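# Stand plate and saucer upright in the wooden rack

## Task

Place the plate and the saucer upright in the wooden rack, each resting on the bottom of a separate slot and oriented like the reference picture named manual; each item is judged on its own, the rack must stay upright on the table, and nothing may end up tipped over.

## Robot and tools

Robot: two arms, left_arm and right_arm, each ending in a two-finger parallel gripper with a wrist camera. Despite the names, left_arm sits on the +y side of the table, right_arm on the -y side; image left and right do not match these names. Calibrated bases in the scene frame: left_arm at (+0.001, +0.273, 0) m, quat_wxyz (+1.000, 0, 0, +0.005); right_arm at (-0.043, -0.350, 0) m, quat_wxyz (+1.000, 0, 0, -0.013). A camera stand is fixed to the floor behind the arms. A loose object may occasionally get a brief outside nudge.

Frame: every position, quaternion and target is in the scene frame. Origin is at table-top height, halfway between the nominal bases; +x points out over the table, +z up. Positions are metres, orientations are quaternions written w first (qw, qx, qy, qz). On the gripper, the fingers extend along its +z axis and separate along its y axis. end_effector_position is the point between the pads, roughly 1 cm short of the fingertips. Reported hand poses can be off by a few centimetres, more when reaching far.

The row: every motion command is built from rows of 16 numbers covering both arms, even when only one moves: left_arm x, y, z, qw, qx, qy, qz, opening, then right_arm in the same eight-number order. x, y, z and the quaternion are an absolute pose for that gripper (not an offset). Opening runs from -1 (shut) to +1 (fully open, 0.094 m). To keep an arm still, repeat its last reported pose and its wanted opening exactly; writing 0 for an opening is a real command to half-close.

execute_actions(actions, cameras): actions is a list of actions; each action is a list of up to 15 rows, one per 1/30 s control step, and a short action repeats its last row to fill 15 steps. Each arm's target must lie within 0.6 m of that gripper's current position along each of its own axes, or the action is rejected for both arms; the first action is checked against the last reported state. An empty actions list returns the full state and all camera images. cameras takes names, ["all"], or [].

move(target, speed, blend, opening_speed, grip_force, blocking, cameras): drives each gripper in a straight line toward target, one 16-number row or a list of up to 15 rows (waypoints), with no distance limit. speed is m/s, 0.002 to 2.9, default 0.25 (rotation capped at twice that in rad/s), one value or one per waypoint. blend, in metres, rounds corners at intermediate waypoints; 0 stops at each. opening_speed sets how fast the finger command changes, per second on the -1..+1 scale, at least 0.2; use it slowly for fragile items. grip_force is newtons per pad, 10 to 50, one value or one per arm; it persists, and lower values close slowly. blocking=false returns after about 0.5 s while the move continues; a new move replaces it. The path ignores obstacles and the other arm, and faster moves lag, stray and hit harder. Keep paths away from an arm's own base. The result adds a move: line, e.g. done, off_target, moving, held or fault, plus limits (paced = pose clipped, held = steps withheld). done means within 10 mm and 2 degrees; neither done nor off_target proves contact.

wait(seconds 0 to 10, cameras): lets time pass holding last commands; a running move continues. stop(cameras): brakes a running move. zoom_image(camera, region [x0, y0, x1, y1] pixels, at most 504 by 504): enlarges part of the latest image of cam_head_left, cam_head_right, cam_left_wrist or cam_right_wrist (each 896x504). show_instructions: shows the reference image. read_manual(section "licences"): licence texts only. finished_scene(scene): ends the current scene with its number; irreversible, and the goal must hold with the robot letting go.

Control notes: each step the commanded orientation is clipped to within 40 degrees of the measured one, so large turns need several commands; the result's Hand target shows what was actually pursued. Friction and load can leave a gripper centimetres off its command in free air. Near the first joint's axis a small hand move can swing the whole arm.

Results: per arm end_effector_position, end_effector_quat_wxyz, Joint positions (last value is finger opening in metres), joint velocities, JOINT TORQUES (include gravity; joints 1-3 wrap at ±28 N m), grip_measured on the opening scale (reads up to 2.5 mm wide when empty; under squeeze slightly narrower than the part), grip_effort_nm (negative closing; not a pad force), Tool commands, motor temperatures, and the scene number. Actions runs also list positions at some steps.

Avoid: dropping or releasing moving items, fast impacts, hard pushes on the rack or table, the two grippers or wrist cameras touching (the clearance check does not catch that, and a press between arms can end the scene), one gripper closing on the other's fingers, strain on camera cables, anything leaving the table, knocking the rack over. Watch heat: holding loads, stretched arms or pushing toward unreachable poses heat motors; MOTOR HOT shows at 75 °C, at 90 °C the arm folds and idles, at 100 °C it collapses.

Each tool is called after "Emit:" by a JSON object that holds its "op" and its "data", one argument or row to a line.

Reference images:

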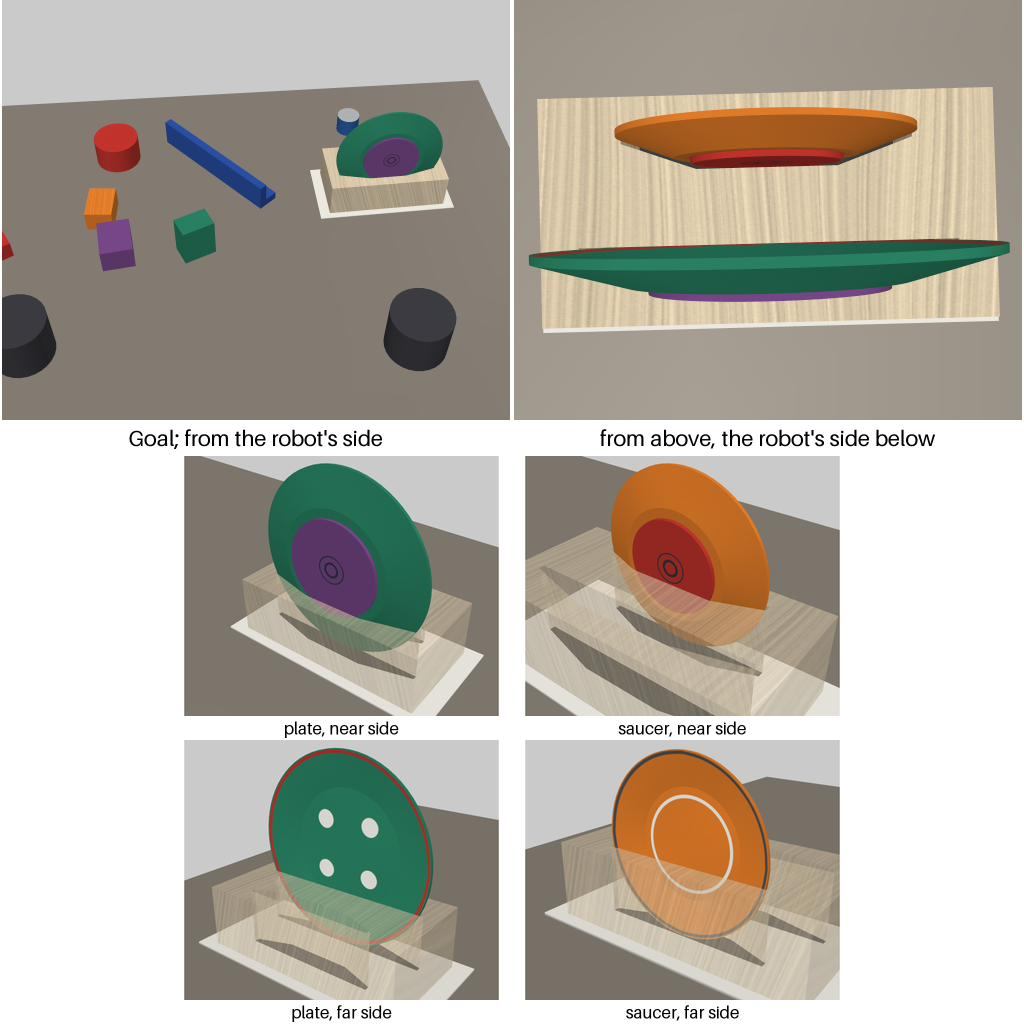

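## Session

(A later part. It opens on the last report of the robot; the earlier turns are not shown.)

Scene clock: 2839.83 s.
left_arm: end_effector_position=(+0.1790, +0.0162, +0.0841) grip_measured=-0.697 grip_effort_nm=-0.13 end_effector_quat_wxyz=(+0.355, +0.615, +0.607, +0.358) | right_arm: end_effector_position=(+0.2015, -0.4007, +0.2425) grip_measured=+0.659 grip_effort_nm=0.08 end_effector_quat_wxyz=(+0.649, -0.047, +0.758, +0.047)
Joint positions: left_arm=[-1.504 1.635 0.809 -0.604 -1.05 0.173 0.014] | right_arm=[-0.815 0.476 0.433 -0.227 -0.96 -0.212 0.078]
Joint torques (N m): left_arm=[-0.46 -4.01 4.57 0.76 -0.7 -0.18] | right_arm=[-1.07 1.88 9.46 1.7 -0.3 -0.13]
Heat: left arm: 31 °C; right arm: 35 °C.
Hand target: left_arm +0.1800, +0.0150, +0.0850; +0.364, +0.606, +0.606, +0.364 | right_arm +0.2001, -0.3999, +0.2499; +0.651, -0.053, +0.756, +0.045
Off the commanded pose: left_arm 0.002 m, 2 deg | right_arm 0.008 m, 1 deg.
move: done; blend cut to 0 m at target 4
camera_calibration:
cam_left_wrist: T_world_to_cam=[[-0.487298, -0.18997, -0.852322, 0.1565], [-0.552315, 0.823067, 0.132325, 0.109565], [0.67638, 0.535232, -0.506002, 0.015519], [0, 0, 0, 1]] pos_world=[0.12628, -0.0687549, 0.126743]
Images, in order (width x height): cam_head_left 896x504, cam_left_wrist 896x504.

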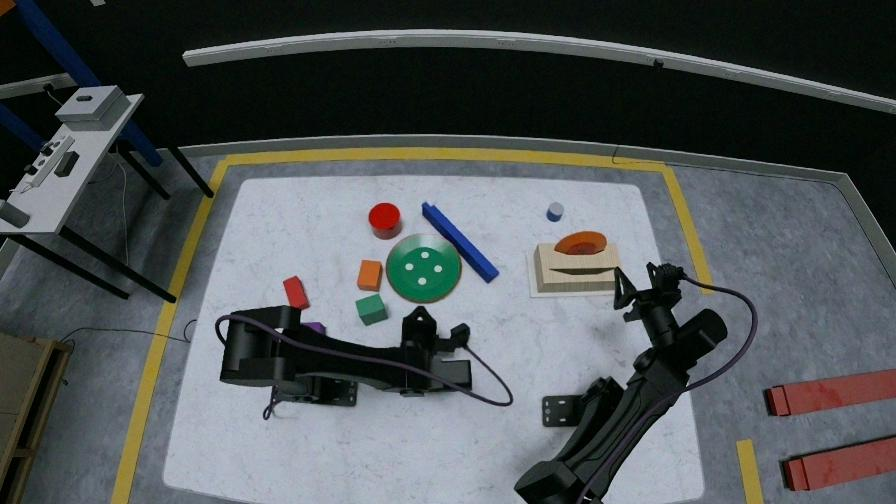

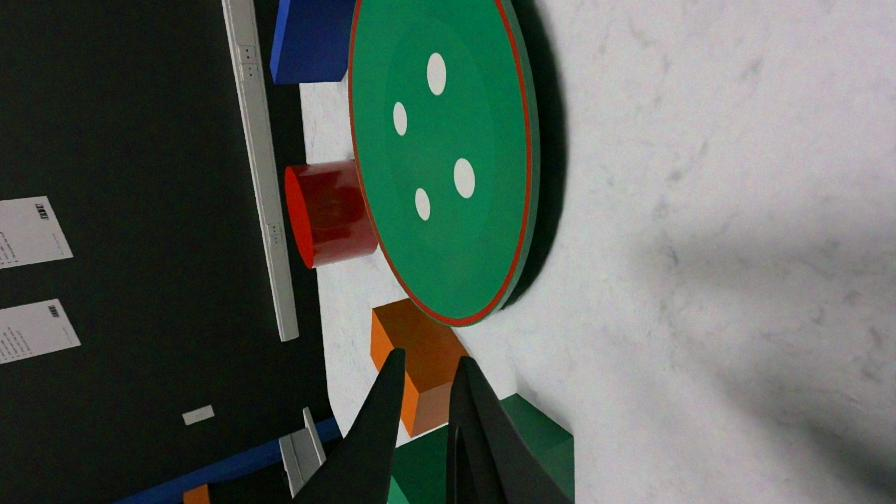

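Emit:
{"op": "move", "data": {
  "target": [
    [0.201, 0.0098, 0.031, 0.3642, 0.6061, 0.6061, 0.3642, -0.71, 0.2, -0.40, 0.25, 0.6505, -0.0529, 0.7563, 0.0455, 0.66]
  ],
  "speed": 0.1,
  "cameras": ["cam_left_wrist"]
}}

Emit:
{"op": "zoom_image", "data": {
  "camera": "cam_left_wrist",
  "region": [260, 20, 580, 440]
}}

Scene clock: 2868.67 s.
left_arm: end_effector_position=(+0.1987, +0.0060, +0.0341) grip_measured=-0.707 grip_effort_nm=-0.13 end_effector_quat_wxyz=(+0.367, +0.608, +0.607, +0.357) | right_arm: end_effector_position=(+0.2015, -0.4007, +0.2425) grip_measured=+0.659 grip_effort_nm=0.08 end_effector_quat_wxyz=(+0.649, -0.047, +0.758, +0.047)
Joint positions: left_arm=[-1.439 1.799 0.717 -0.208 -1.051 0.307 0.014] | right_arm=[-0.815 0.476 0.433 -0.227 -0.96 -0.212 0.078]
Joint torques (N m): left_arm=[0.61 -4.88 3.21 1.01 -0.53 0] | right_arm=[-1.06 1.89 9.46 1.7 -0.3 -0.13]
Heat: left arm: 31 °C; right arm: 35 °C.
Hand target: left_arm +0.2009, +0.0098, +0.0311; +0.364, +0.606, +0.606, +0.364 | right_arm +0.2001, -0.3999, +0.2499; +0.651, -0.053, +0.756, +0.045
Off the commanded pose: left_arm 0.005 m, 1 deg | right_arm 0.008 m, 1 deg.
move: done
camera_calibration:
cam_left_wrist: T_world_to_cam=[[-0.471997, -0.208137, -0.856678, 0.118707], [-0.554521, 0.825525, 0.104952, 0.136738], [0.685365, 0.524583, -0.505062, -0.0193829], [0, 0, 0, 1]] pos_world=[0.145138, -0.0780054, 0.0775531]
Images, in order (width x height): cam_left_wrist 896x504.

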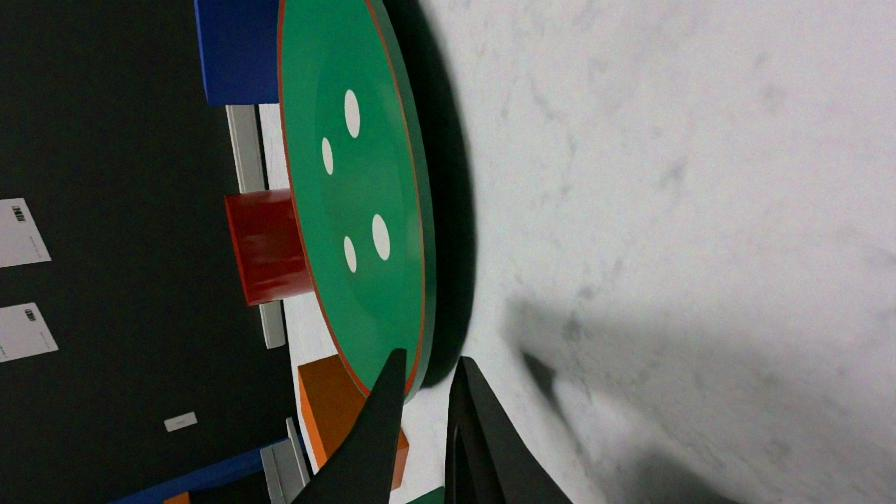

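Scaled by 1.200 from the camera's 896x504 image, which has a finer 1280x720 frame.

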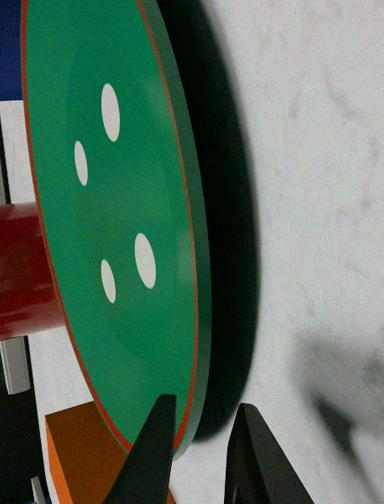

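Emit:
{"op": "wait", "data": {
  "seconds": 0.1,
  "cameras": ["cam_left_wrist"]
}}

Scene clock: 2903.47 s.
left_arm: end_effector_position=(+0.1987, +0.0059, +0.0341) grip_measured=-0.707 grip_effort_nm=-0.13 end_effector_quat_wxyz=(+0.367, +0.608, +0.607, +0.356) | right_arm: end_effector_position=(+0.2015, -0.4007, +0.2425) grip_measured=+0.659 grip_effort_nm=0.08 end_effector_quat_wxyz=(+0.649, -0.047, +0.758, +0.047)
Joint positions: left_arm=[-1.439 1.799 0.717 -0.208 -1.051 0.308 0.014] | right_arm=[-0.815 0.476 0.433 -0.227 -0.96 -0.212 0.078]
Joint torques (N m): left_arm=[0.59 -4.89 3.21 1.01 -0.53 0] | right_arm=[-1.09 1.87 9.46 1.69 -0.3 -0.12]
Heat: left arm: 30 °C; right arm: 36 °C.
Hand target: left_arm +0.2009, +0.0098, +0.0311; +0.364, +0.606, +0.606, +0.364 | right_arm +0.2001, -0.3999, +0.2499; +0.651, -0.053, +0.756, +0.045
Tool commands: left_gripper/opening=-0.71 right_gripper/opening=+0.66
Off the commanded pose: left_arm 0.005 m, 1 deg | right_arm 0.008 m, 1 deg.
wait: 0.10 s; at rest from the start
camera_calibration:
cam_left_wrist: T_world_to_cam=[[-0.4719, -0.208491, -0.856646, 0.118728], [-0.55442, 0.825654, 0.104465, 0.136842], [0.685513, 0.524239, -0.505218, -0.0193162], [0, 0, 0, 1]] pos_world=[0.145137, -0.0781039, 0.077654]
Images, in order (width x height): cam_left_wrist 896x504.

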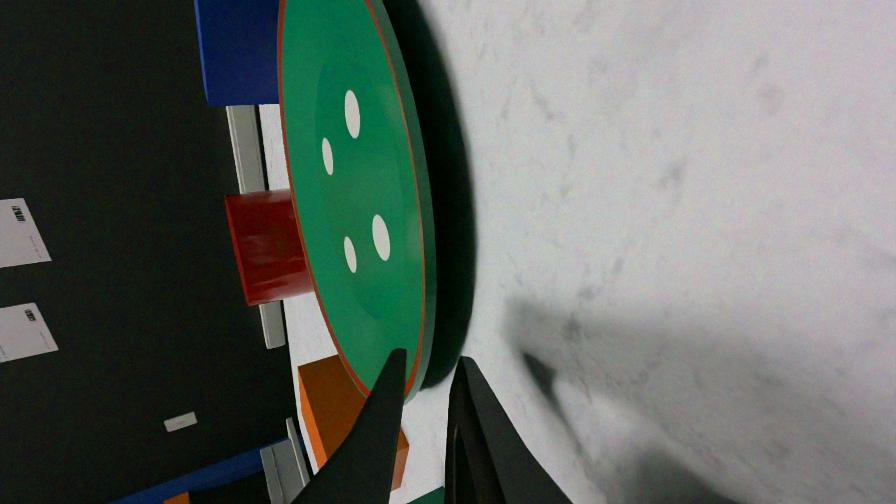

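Emit:
{"op": "move", "data": {
  "target": [0.214, 0.0165, 0.0225, 0.3642, 0.6061, 0.6061, 0.3642, -0.71, 0.2, -0.4, 0.25, 0.6505, -0.0529, 0.7563, 0.0455, 0.66],
  "speed": 0.05,
  "cameras": ["cam_left_wrist"]
}}

Scene clock: 2970.27 s.
left_arm: end_effector_position=(+0.2126, +0.0129, +0.0284) grip_measured=-0.707 grip_effort_nm=-0.13 end_effector_quat_wxyz=(+0.370, +0.605, +0.607, +0.358) | right_arm: end_effector_position=(+0.2015, -0.4007, +0.2425) grip_measured=+0.659 grip_effort_nm=0.08 end_effector_quat_wxyz=(+0.649, -0.047, +0.758, +0.047)
Joint positions: left_arm=[-1.385 1.799 0.661 -0.058 -1.042 0.409 0.014] | right_arm=[-0.815 0.476 0.433 -0.227 -0.96 -0.212 0.078]
Joint torques (N m): left_arm=[0.57 -4.16 3.22 1.11 -0.44 0.04] | right_arm=[-1.07 1.89 9.43 1.7 -0.31 -0.13]
Heat: left arm: 30 °C; right arm: 36 °C.
Hand target: left_arm +0.2139, +0.0166, +0.0226; +0.364, +0.606, +0.606, +0.364 | right_arm +0.2001, -0.3999, +0.2499; +0.651, -0.053, +0.756, +0.045
Off the commanded pose: left_arm 0.007 m, 1 deg | right_arm 0.008 m, 1 deg.
move: done
camera_calibration:
cam_left_wrist: T_world_to_cam=[[-0.464119, -0.212824, -0.859826, 0.120374], [-0.55721, 0.82473, 0.0966352, 0.140112], [0.688557, 0.523953, -0.50136, -0.036139], [0, 0, 0, 1]] pos_world=[0.158823, -0.071001, 0.071842]
Images, in order (width x height): cam_left_wrist 896x504.

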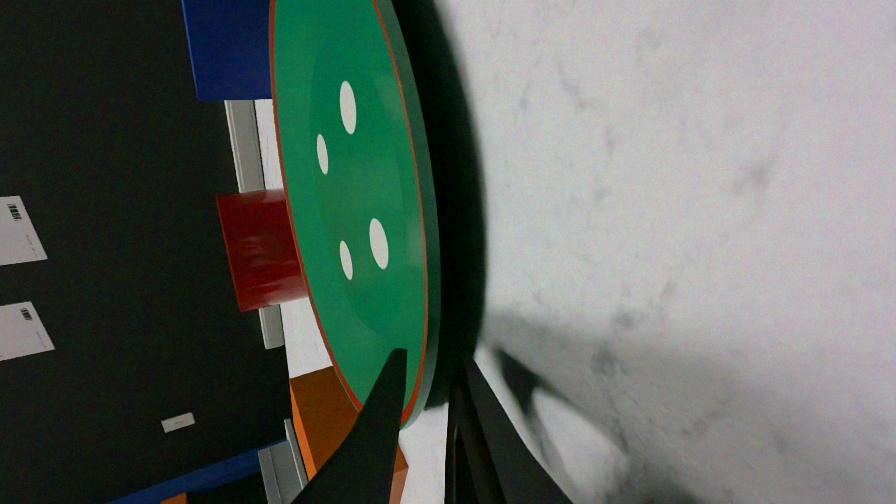

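Emit:
{"op": "move", "data": {
  "target": [0.2235, 0.016, 0.0195, 0.3642, 0.6061, 0.6061, 0.3642, -0.71, 0.2, -0.4, 0.25, 0.6505, -0.0529, 0.7563, 0.0455, 0.66],
  "speed": 0.05,
  "cameras": ["cam_left_wrist"]
}}

Scene clock: 3001.30 s.
left_arm: end_effector_position=(+0.2221, +0.0129, +0.0245) grip_measured=-0.707 grip_effort_nm=-0.13 end_effector_quat_wxyz=(+0.369, +0.606, +0.606, +0.360) | right_arm: end_effector_position=(+0.2015, -0.4007, +0.2425) grip_measured=+0.659 grip_effort_nm=0.08 end_effector_quat_wxyz=(+0.649, -0.047, +0.758, +0.047)
Joint positions: left_arm=[-1.351 1.817 0.652 0.019 -1.03 0.473 0.014] | right_arm=[-0.815 0.476 0.433 -0.227 -0.96 -0.212 0.078]
Joint torques (N m): left_arm=[0.59 -4.51 3.22 1.22 -0.42 0.01] | right_arm=[-1.09 1.88 9.47 1.7 -0.3 -0.13]
Heat: left arm: 30 °C; right arm: 36 °C.
Hand target: left_arm +0.2234, +0.0161, +0.0196; +0.364, +0.606, +0.606, +0.364 | right_arm +0.2001, -0.3999, +0.2499; +0.651, -0.053, +0.756, +0.045
Off the commanded pose: left_arm 0.006 m, 1 deg | right_arm 0.008 m, 1 deg.
move: done
camera_calibration:
cam_left_wrist: T_world_to_cam=[[-0.463821, -0.20889, -0.86095, 0.121335], [-0.557356, 0.824194, 0.100293, 0.145736], [0.688639, 0.526374, -0.498705, -0.0447524], [0, 0, 0, 1]] pos_world=[0.168323, -0.0712123, 0.0675291]
Images, in order (width x height): cam_left_wrist 896x504.

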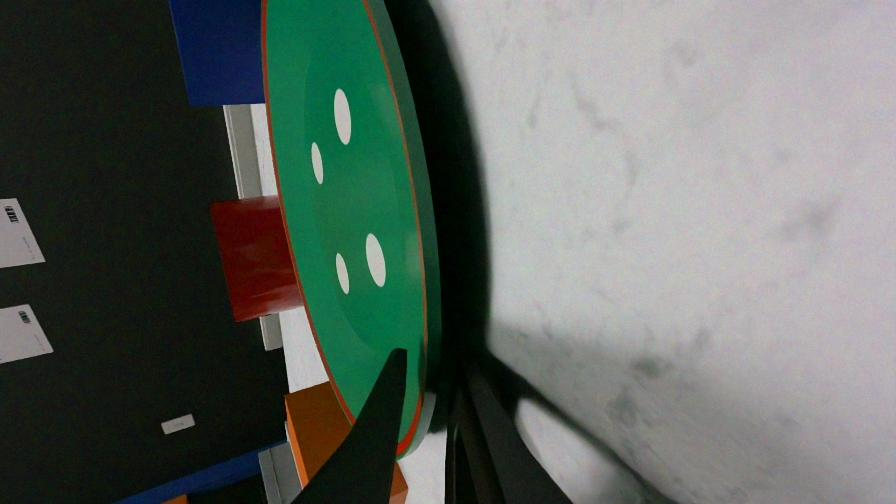

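Emit:
{"op": "move", "data": {
  "target": [
    [0.2275, 0.016, 0.0185, 0.3642, 0.6061, 0.6061, 0.3642, -0.71, 0.2, -0.4, 0.25, 0.6505, -0.0529, 0.7563, 0.0455, 0.66],
    [0.2275, 0.016, 0.0185, 0.3642, 0.6061, 0.6061, 0.3642, -1.0, 0.2, -0.4, 0.25, 0.6505, -0.0529, 0.7563, 0.0455, 0.66]
  ],
  "speed": 0.05,
  "opening_speed": 0.3,
  "cameras": ["cam_left_wrist"]
}}

Scene clock: 3029.63 s.
left_arm: end_effector_position=(+0.2269, +0.0131, +0.0254) grip_measured=-0.913 grip_effort_nm=-1.02 end_effector_quat_wxyz=(+0.372, +0.602, +0.606, +0.363) | right_arm: end_effector_position=(+0.2015, -0.4007, +0.2425) grip_measured=+0.659 grip_effort_nm=0.08 end_effector_quat_wxyz=(+0.649, -0.047, +0.758, +0.047)
Joint positions: left_arm=[-1.336 1.822 0.648 0.056 -1.035 0.498 0.004] | right_arm=[-0.815 0.476 0.433 -0.227 -0.96 -0.212 0.078]
Joint torques (N m): left_arm=[0.59 -4.52 3.23 1.19 -0.31 0.01] | right_arm=[-1.11 1.88 9.44 1.69 -0.32 -0.12]
Heat: left arm: 30 °C; right arm: 36 °C.
Hand target: left_arm +0.2274, +0.0162, +0.0187; +0.364, +0.606, +0.606, +0.364 | right_arm +0.2001, -0.3999, +0.2499; +0.651, -0.053, +0.756, +0.045
Off the commanded pose: left_arm 0.008 m, 1 deg | right_arm 0.008 m, 1 deg.
move: done
camera_calibration:
cam_left_wrist: T_world_to_cam=[[-0.45327, -0.213873, -0.865335, 0.122193], [-0.562102, 0.822017, 0.0912678, 0.149547], [0.6918, 0.527776, -0.492814, -0.0486582], [0, 0, 0, 1]] pos_world=[0.173109, -0.0711159, 0.0681092]
Images, in order (width x height): cam_left_wrist 896x504.

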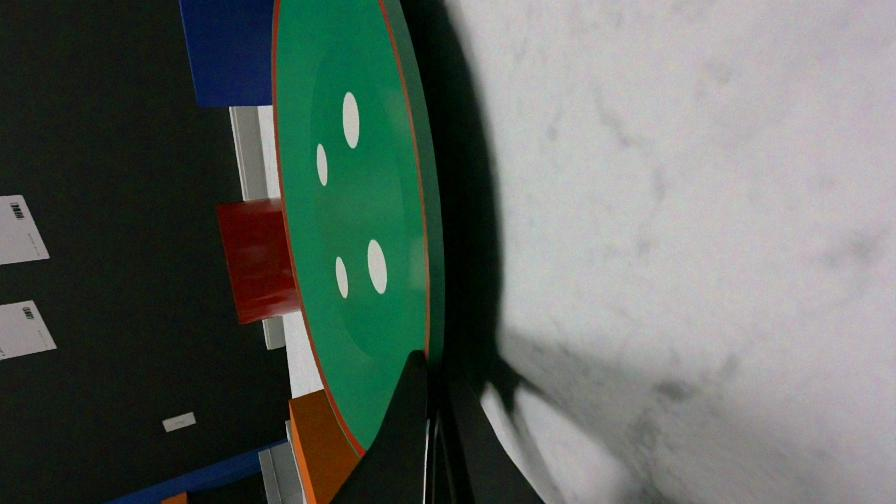

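Emit:
{"op": "move", "data": {
  "target": [0.2275, 0.016, 0.085, 0.3642, 0.6061, 0.6061, 0.3642, -1.0, 0.2, -0.4, 0.25, 0.6505, -0.0529, 0.7563, 0.0455, 0.66],
  "speed": 0.08,
  "cameras": ["all"]
}}

Scene clock: 3065.77 s.
left_arm: end_effector_position=(+0.2203, +0.0218, +0.0609) grip_measured=-0.930 grip_effort_nm=-1.03 end_effector_quat_wxyz=(+0.335, +0.633, +0.596, +0.363) | right_arm: end_effector_position=(+0.2015, -0.4007, +0.2425) grip_measured=+0.659 grip_effort_nm=0.08 end_effector_quat_wxyz=(+0.649, -0.047, +0.758, +0.047)
Joint positions: left_arm=[-1.336 1.656 0.714 -0.257 -0.989 0.508 0.003] | right_arm=[-0.815 0.476 0.433 -0.227 -0.96 -0.212 0.078]
Joint torques (N m): left_arm=[0.62 -8.64 6.95 1.02 -0.79 -0.1] | right_arm=[-1.11 1.88 9.47 1.69 -0.3 -0.13]
Heat: left arm: 29 °C; right arm: 36 °C.
Hand target: left_arm +0.2274, +0.0167, +0.0844; +0.364, +0.606, +0.606, +0.364 | right_arm +0.2001, -0.3999, +0.2499; +0.651, -0.053, +0.756, +0.045
Off the commanded pose: left_arm 0.026 m, 5 deg | right_arm 0.008 m, 1 deg.
move: off_target (left_arm)
camera_calibration:
cam_left_wrist: T_world_to_cam=[[-0.509313, -0.136807, -0.849638, 0.16143], [-0.534652, 0.823934, 0.187828, 0.123454], [0.67435, 0.549924, -0.492784, -0.0278229], [0, 0, 0, 1]] pos_world=[0.166986, -0.0643327, 0.100258]
cam_right_wrist: T_world_to_cam=[[0.125648, -0.979737, 0.155974, -0.46255], [-0.668766, -0.199774, -0.71613, 0.261168], [0.732779, -0.01433, -0.680316, 0.110005], [0, 0, 0, 1]] pos_world=[0.152169, -0.399427, 0.334014]

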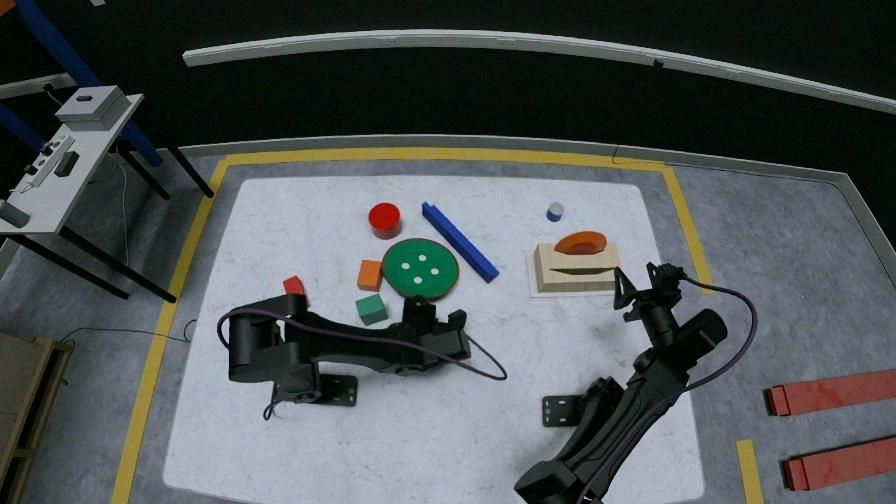

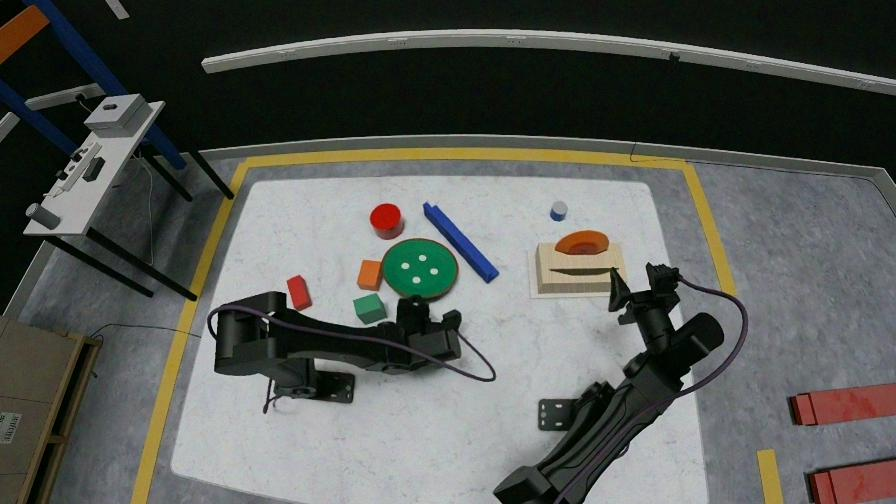

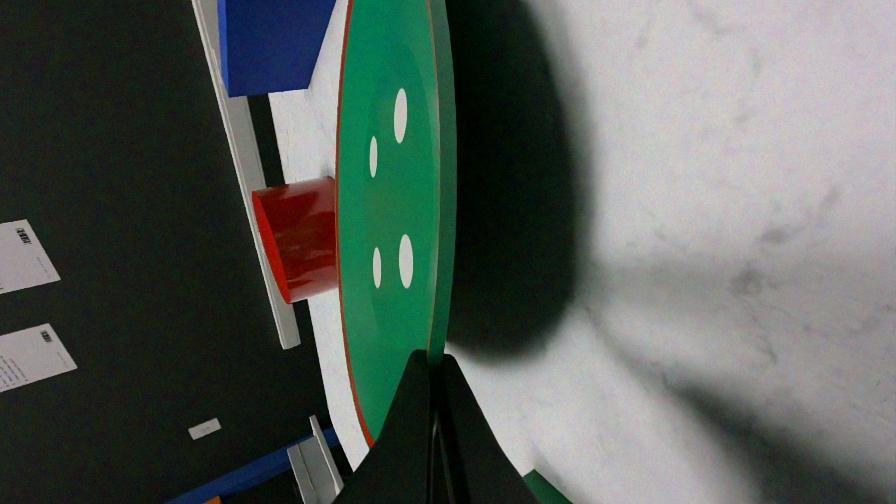

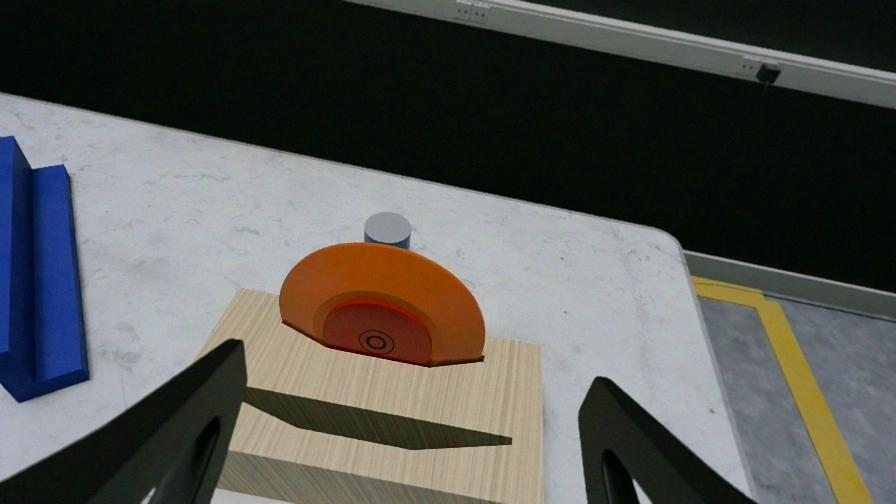

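Emit:
{"op": "zoom_image", "data": {
  "camera": "cam_head_left",
  "region": [500, 200, 680, 320]
}}

Emit:
{"op": "zoom_image", "data": {
  "camera": "cam_head_right",
  "region": [500, 200, 680, 320]
}}

Scaled by 2.800 from the camera's 896x504 image, which has a finer 1280x720 frame.

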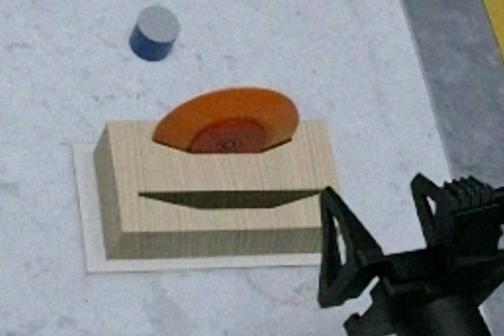

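Scaled by 2.800 from the camera's 896x504 image, which has a finer 1280x720 frame.

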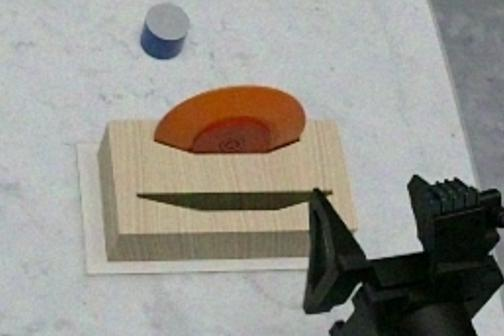

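Emit:
{"op": "move", "data": {
  "target": [
    [0.2275, 0.016, 0.14, 0.3642, 0.6061, 0.6061, 0.3642, -1.0, 0.18, -0.41, 0.30, 0.5360, -0.0589, 0.8414, 0.0375, 0.66],
    [0.24, -0.03, 0.26, 0.3642, 0.6061, 0.6061, 0.3642, -1.0, 0.17, -0.41, 0.32, 0.5360, -0.0589, 0.8414, 0.0375, 0.66]
  ],
  "speed": 0.12,
  "blend": 0.03,
  "cameras": ["all"]
}}

Scene clock: 3261.60 s.
left_arm: end_effector_position=(+0.2324, -0.0288, +0.2453) grip_measured=-0.930 grip_effort_nm=-1.03 end_effector_quat_wxyz=(+0.348, +0.629, +0.599, +0.354) | right_arm: end_effector_position=(+0.1716, -0.4138, +0.3132) grip_measured=+0.659 grip_effort_nm=0.08 end_effector_quat_wxyz=(+0.531, -0.055, +0.845, +0.033)
Joint positions: left_arm=[-1.336 1.604 1.439 -0.993 -0.983 0.517 0.003] | right_arm=[-0.99 0.819 1.136 -1.179 -0.961 -0.766 0.078]
Joint torques (N m): left_arm=[0.73 -5.31 8.96 1.1 -0.83 -0.13] | right_arm=[-0.98 0.81 8.02 1.21 -0.59 -0.11]
Motor temperatures (°C): left_arm=[24 33 32 28 29 25 27] | right_arm=[24 26 36 32 25 25 26]
Heat: left arm: 33 °C; right arm: 36 °C.
Hand target: left_arm +0.2395, -0.0294, +0.2598; +0.364, +0.606, +0.606, +0.364 | right_arm +0.1701, -0.4100, +0.3199; +0.536, -0.058, +0.841, +0.037
Off the commanded pose: left_arm 0.017 m, 4 deg | right_arm 0.008 m, 1 deg.
move: off_target (left_arm)
camera_calibration:
cam_left_wrist: T_world_to_cam=[[-0.506288, -0.161339, -0.847138, 0.315373], [-0.529771, 0.833311, 0.15791, 0.143411], [0.680452, 0.528737, -0.507368, 0.084192], [0, 0, 0, 1]] pos_world=[0.178356, -0.113139, 0.287235]
cam_right_wrist: T_world_to_cam=[[0.169523, -0.971862, 0.163541, -0.489321], [-0.845475, -0.228683, -0.482573, 0.234483], [0.506394, -0.0564624, -0.860452, 0.25762], [0, 0, 0, 1]] pos_world=[0.150743, -0.407384, 0.414849]

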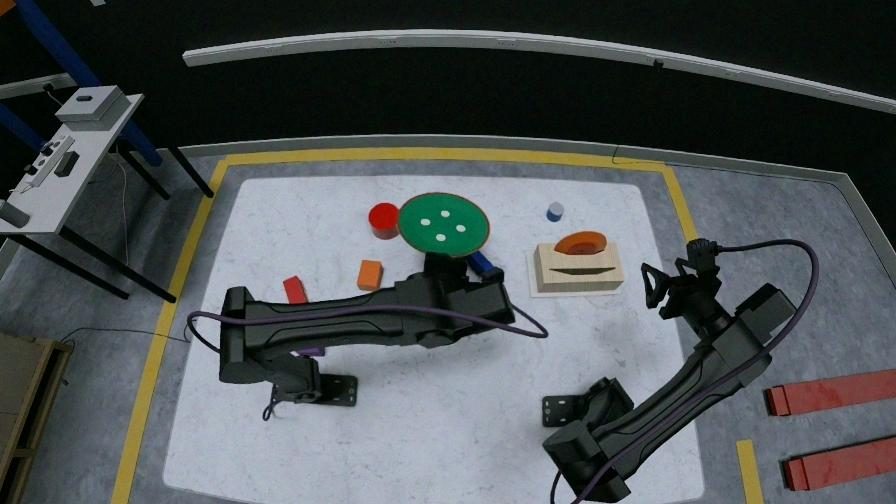

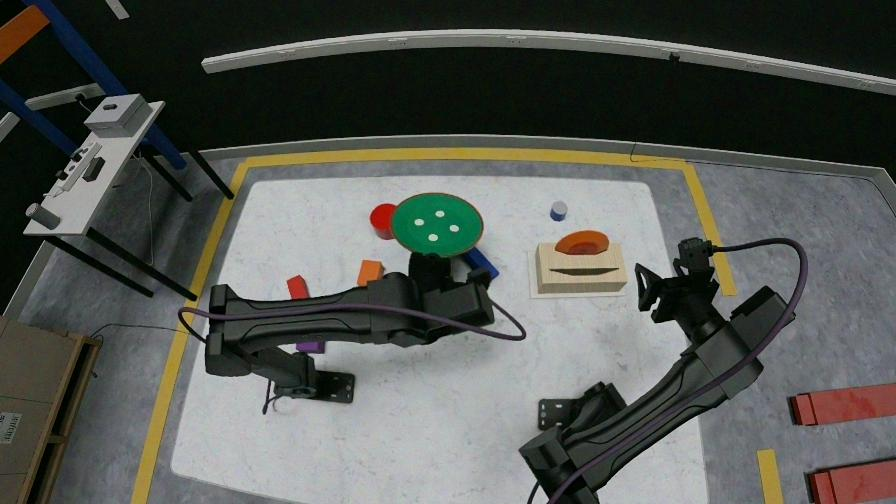

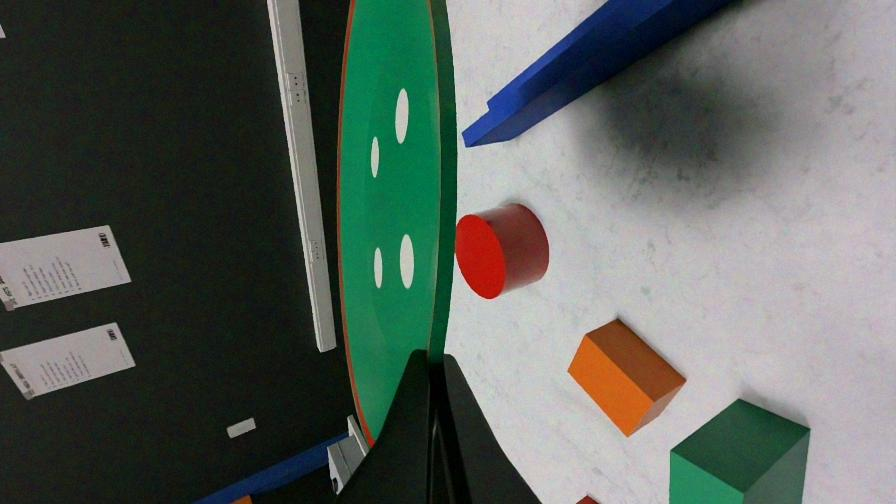

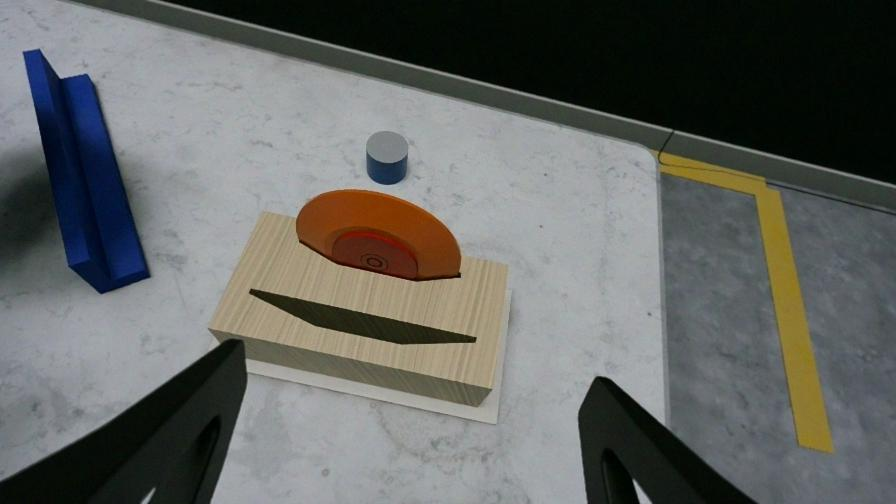

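Emit:
{"op": "move", "data": {
  "target": [0.28, -0.13, 0.30, 0.3481, 0.6156, 0.4958, -0.5043, -1.0, 0.17, -0.41, 0.32, 0.5360, -0.0589, 0.8414, 0.0375, 0.66],
  "speed": 0.2,
  "cameras": ["all"]
}}

Scene clock: 3280.80 s.
left_arm: end_effector_position=(+0.2793, -0.1268, +0.2831) grip_measured=-0.930 grip_effort_nm=-1.03 end_effector_quat_wxyz=(+0.330, +0.612, +0.527, -0.489) | right_arm: end_effector_position=(+0.1716, -0.4138, +0.3132) grip_measured=+0.659 grip_effort_nm=0.08 end_effector_quat_wxyz=(+0.531, -0.055, +0.845, +0.033)
Joint positions: left_arm=[-0.639 1.859 1.672 -0.548 1.099 0.561 0.003] | right_arm=[-0.99 0.819 1.136 -1.179 -0.961 -0.766 0.078]
Joint torques (N m): left_arm=[0.54 -8.14 8.35 1.9 0.92 -0.03] | right_arm=[-0.95 0.81 8.02 1.2 -0.58 -0.11]
Heat: left arm: 32 °C; right arm: 36 °C.
Hand target: left_arm +0.2794, -0.1289, +0.2996; +0.347, +0.617, +0.496, -0.503 | right_arm +0.1701, -0.4100, +0.3198; +0.536, -0.058, +0.841, +0.037
Off the commanded pose: left_arm 0.017 m, 5 deg | right_arm 0.008 m, 1 deg.
move: off_target (left_arm)
camera_calibration:
cam_left_wrist: T_world_to_cam=[[-0.939974, 0.16082, 0.300974, 0.192295], [-0.0511031, 0.805702, -0.590113, 0.31858], [-0.337397, -0.570071, -0.749121, 0.336679], [0, 0, 0, 1]] pos_world=[0.310628, -0.095674, 0.382335]
cam_right_wrist: T_world_to_cam=[[0.169671, -0.971847, 0.163478, -0.489294], [-0.845513, -0.228772, -0.482463, 0.234358], [0.506279, -0.0563626, -0.860526, 0.257623], [0, 0, 0, 1]] pos_world=[0.150743, -0.407384, 0.414749]

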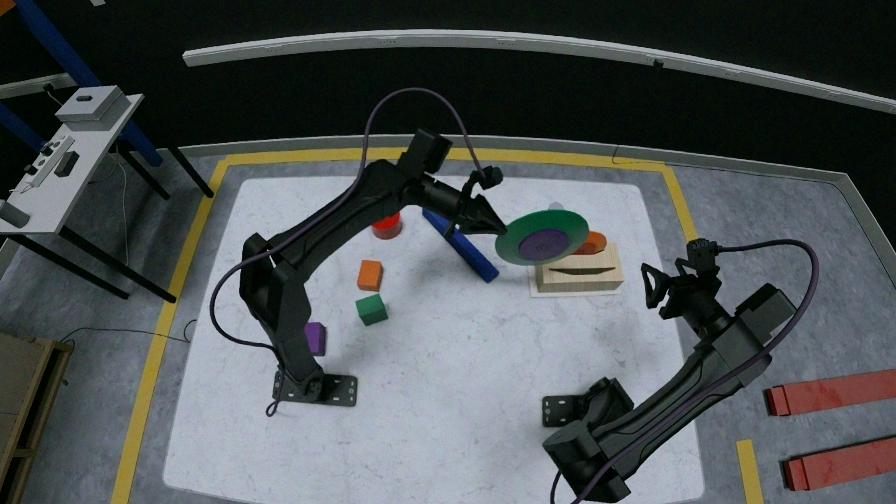

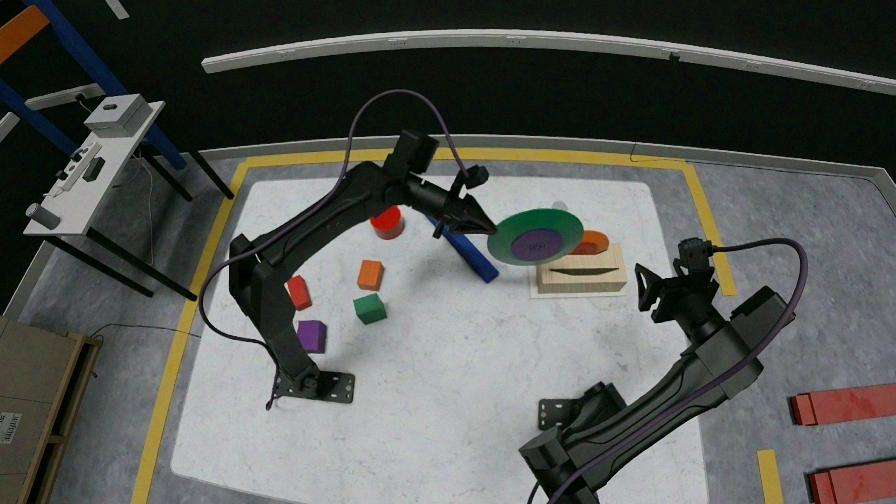

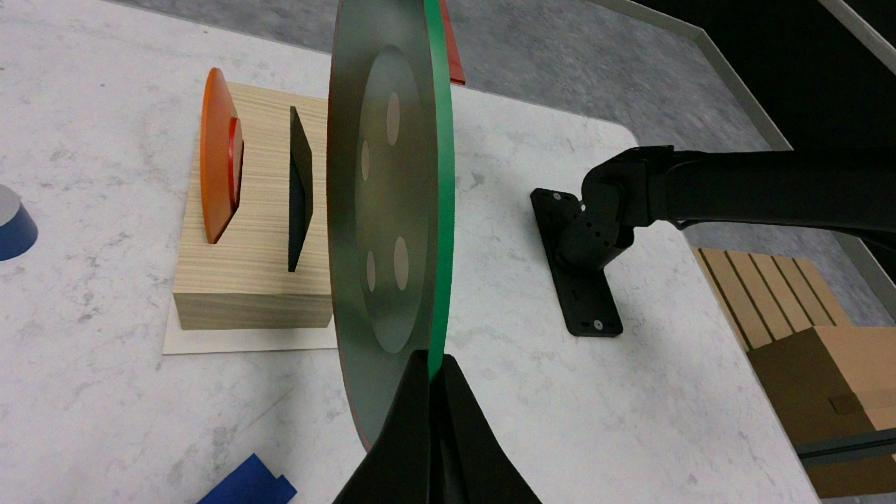

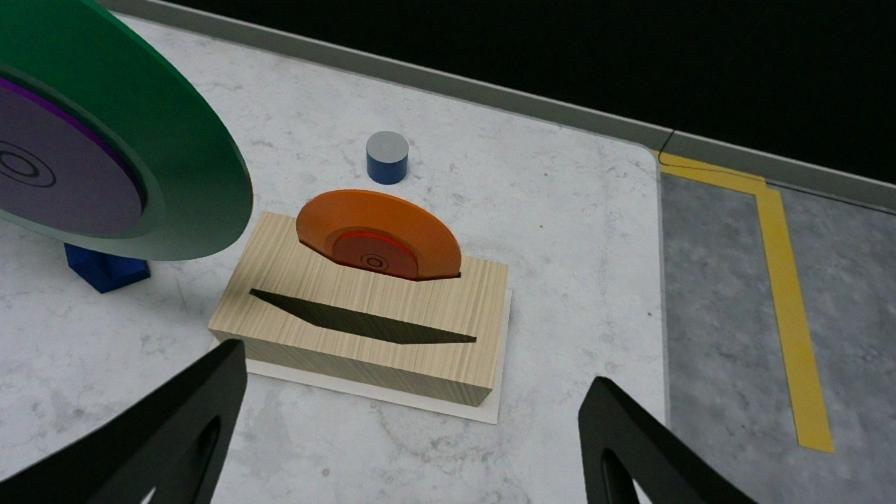

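Emit:
{"op": "move", "data": {
  "target": [0.307, -0.27, 0.29, 0.3411, 0.6395, 0.4709, -0.5031, -1.0, 0.17, -0.41, 0.32, 0.5360, -0.0589, 0.8414, 0.0375, 0.66],
  "speed": 0.1,
  "cameras": ["cam_left_wrist", "cam_right_wrist", "cam_head_left"]
}}

Scene clock: 3369.47 s.
left_arm: end_effector_position=(+0.3080, -0.2658, +0.2796) grip_measured=-0.930 grip_effort_nm=-1.03 end_effector_quat_wxyz=(+0.325, +0.631, +0.498, -0.498) | right_arm: end_effector_position=(+0.1716, -0.4138, +0.3132) grip_measured=+0.659 grip_effort_nm=0.08 end_effector_quat_wxyz=(+0.531, -0.055, +0.845, +0.033)
Joint positions: left_arm=[-0.816 2.46 2.567 -0.69 1.012 0.419 0.003] | right_arm=[-0.99 0.819 1.136 -1.179 -0.961 -0.766 0.078]
Joint torques (N m): left_arm=[-0.12 -11.54 9.39 1.94 0.53 0.12] | right_arm=[-0.96 0.84 8.01 1.21 -0.59 -0.11]
Heat: left arm: 33 °C; right arm: 36 °C.
Hand target: left_arm +0.3068, -0.2694, +0.2898; +0.343, +0.638, +0.471, -0.503 | right_arm +0.1701, -0.4100, +0.3198; +0.536, -0.058, +0.841, +0.037
Off the commanded pose: left_arm 0.011 m, 4 deg | right_arm 0.008 m, 1 deg.
move: off_target (left_arm)
camera_calibration:
cam_left_wrist: T_world_to_cam=[[-0.933321, 0.227534, 0.277742, 0.264709], [0.0132006, 0.794783, -0.606751, 0.41191], [-0.358801, -0.562627, -0.744791, 0.271922], [0, 0, 0, 1]] pos_world=[0.339187, -0.234618, 0.378931]
cam_right_wrist: T_world_to_cam=[[0.169671, -0.971847, 0.163478, -0.489294], [-0.845513, -0.228772, -0.482463, 0.234358], [0.506279, -0.0563626, -0.860526, 0.257623], [0, 0, 0, 1]] pos_world=[0.150743, -0.407384, 0.414749]
Images, in order (width x height): cam_head_left 896x504, cam_left_wrist 896x504, cam_right_wrist 896x504.

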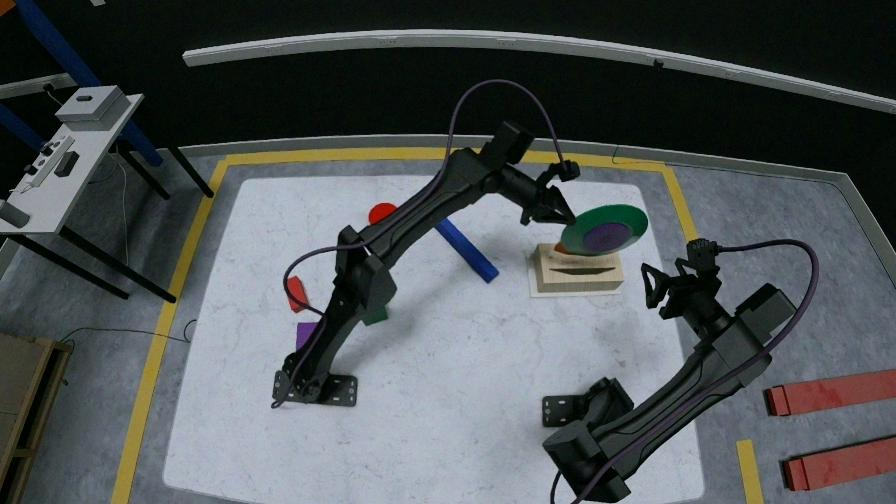

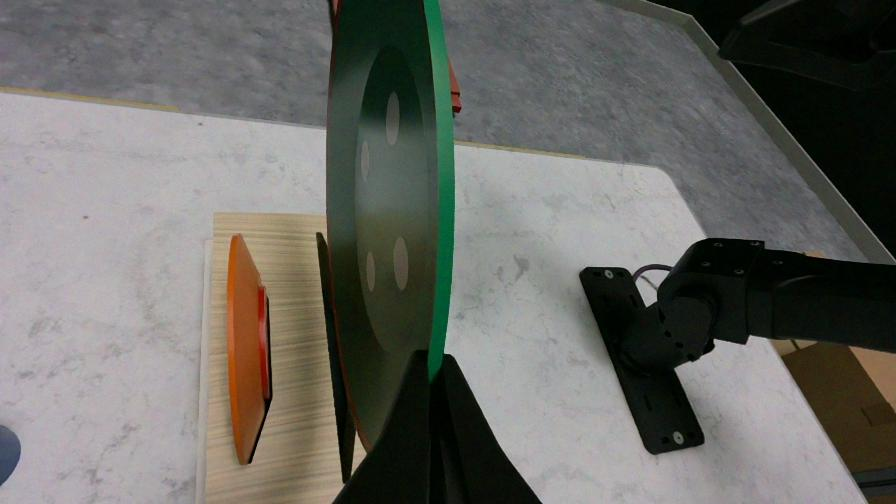

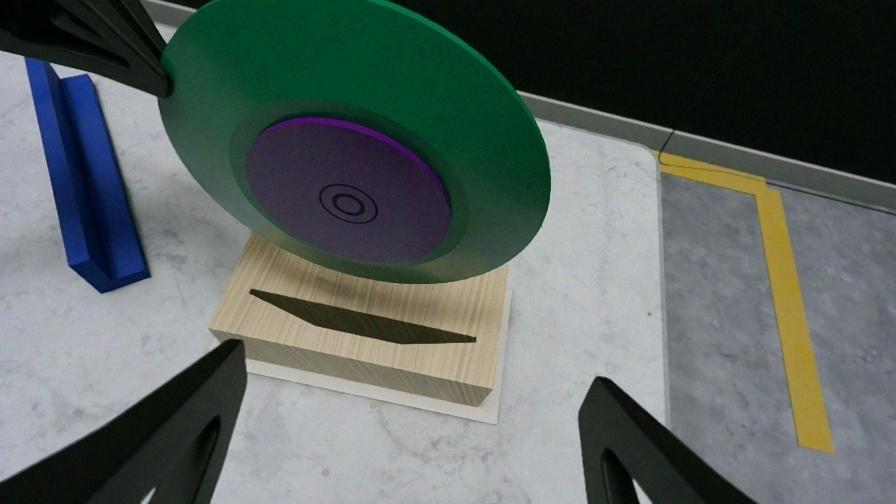

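Emit:
{"op": "zoom_image", "data": {
  "camera": "cam_left_wrist",
  "region": [180, 190, 460, 504]
}}

Emit:
{"op": "zoom_image", "data": {
  "camera": "cam_right_wrist",
  "region": [150, 80, 570, 440]
}}

Scaled by 1.605 from the camera's 896x504 image, which has a finer 1280x720 frame.

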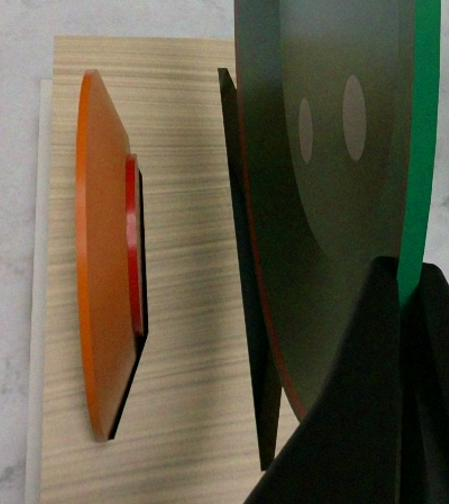

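Scaled by 1.200 from the camera's 896x504 image, which has a finer 1280x720 frame.

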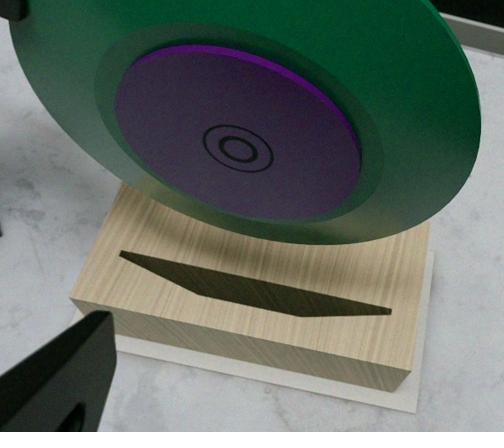

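Emit:
{"op": "move", "data": {
  "target": [0.297, -0.279, 0.25, 0.3452, 0.6439, 0.4679, -0.4975, -1.0, 0.17, -0.41, 0.32, 0.5360, -0.0589, 0.8414, 0.0375, 0.66],
  "speed": 0.06,
  "cameras": ["cam_left_wrist", "cam_right_wrist"]
}}

Scene clock: 3483.90 s.
left_arm: end_effector_position=(+0.3063, -0.2782, +0.1963) grip_measured=-0.930 grip_effort_nm=-1.03 end_effector_quat_wxyz=(+0.301, +0.636, +0.515, -0.489) | right_arm: end_effector_position=(+0.1716, -0.4138, +0.3132) grip_measured=+0.659 grip_effort_nm=0.08 end_effector_quat_wxyz=(+0.531, -0.055, +0.845, +0.033)
Joint positions: left_arm=[-0.837 2.46 2.281 -0.479 0.981 0.442 0.003] | right_arm=[-0.99 0.819 1.136 -1.179 -0.961 -0.766 0.078]
Joint torques (N m): left_arm=[-0.64 -19.28 6.34 2.07 0.61 0] | right_arm=[-0.99 0.83 7.99 1.22 -0.58 -0.11]
Motor temperatures (°C): left_arm=[24 35 32 36 28 25 28] | right_arm=[24 26 35 29 26 25 26]
Heat: left arm: 36 °C; right arm: 35 °C.
Hand target: left_arm +0.2956, -0.2774, +0.2487; +0.343, +0.646, +0.467, -0.497 | right_arm +0.1701, -0.4100, +0.3198; +0.536, -0.058, +0.841, +0.037
Off the commanded pose: left_arm 0.054 m, 7 deg | right_arm 0.008 m, 1 deg.
move: off_target (left_arm)
camera_calibration:
cam_left_wrist: T_world_to_cam=[[-0.927285, 0.213199, 0.307716, 0.277438], [0.00543988, 0.829573, -0.558371, 0.373819], [-0.374317, -0.516095, -0.770411, 0.225012], [0, 0, 0, 1]] pos_world=[0.339456, -0.253132, 0.29671]
cam_right_wrist: T_world_to_cam=[[0.169671, -0.971847, 0.163478, -0.489294], [-0.845513, -0.228772, -0.482463, 0.234358], [0.506279, -0.0563626, -0.860526, 0.257623], [0, 0, 0, 1]] pos_world=[0.150743, -0.407384, 0.414749]
Images, in order (width x height): cam_left_wrist 896x504, cam_right_wrist 896x504.

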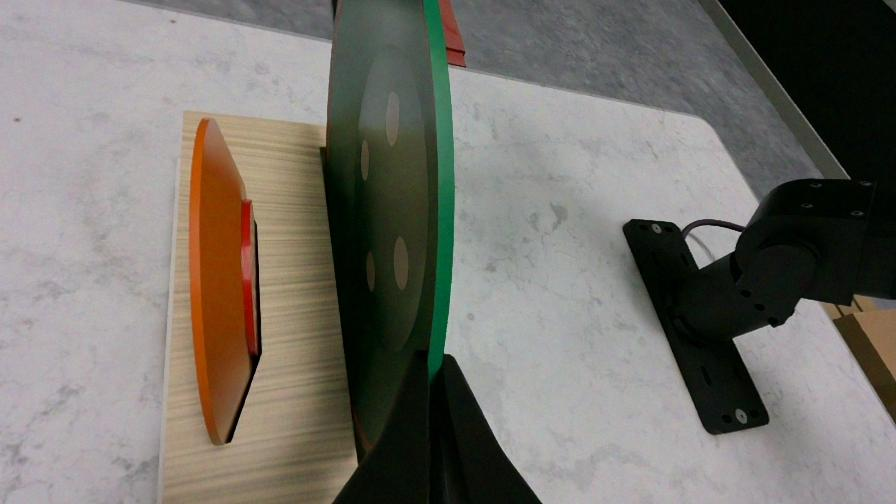

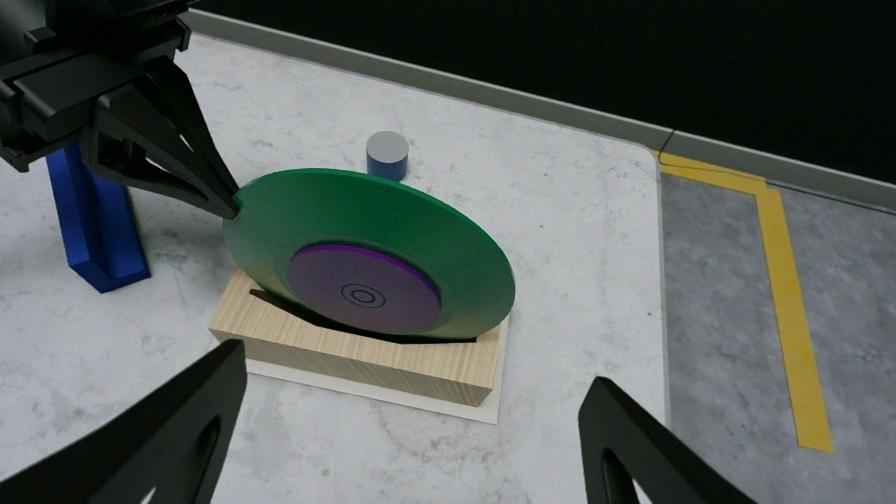

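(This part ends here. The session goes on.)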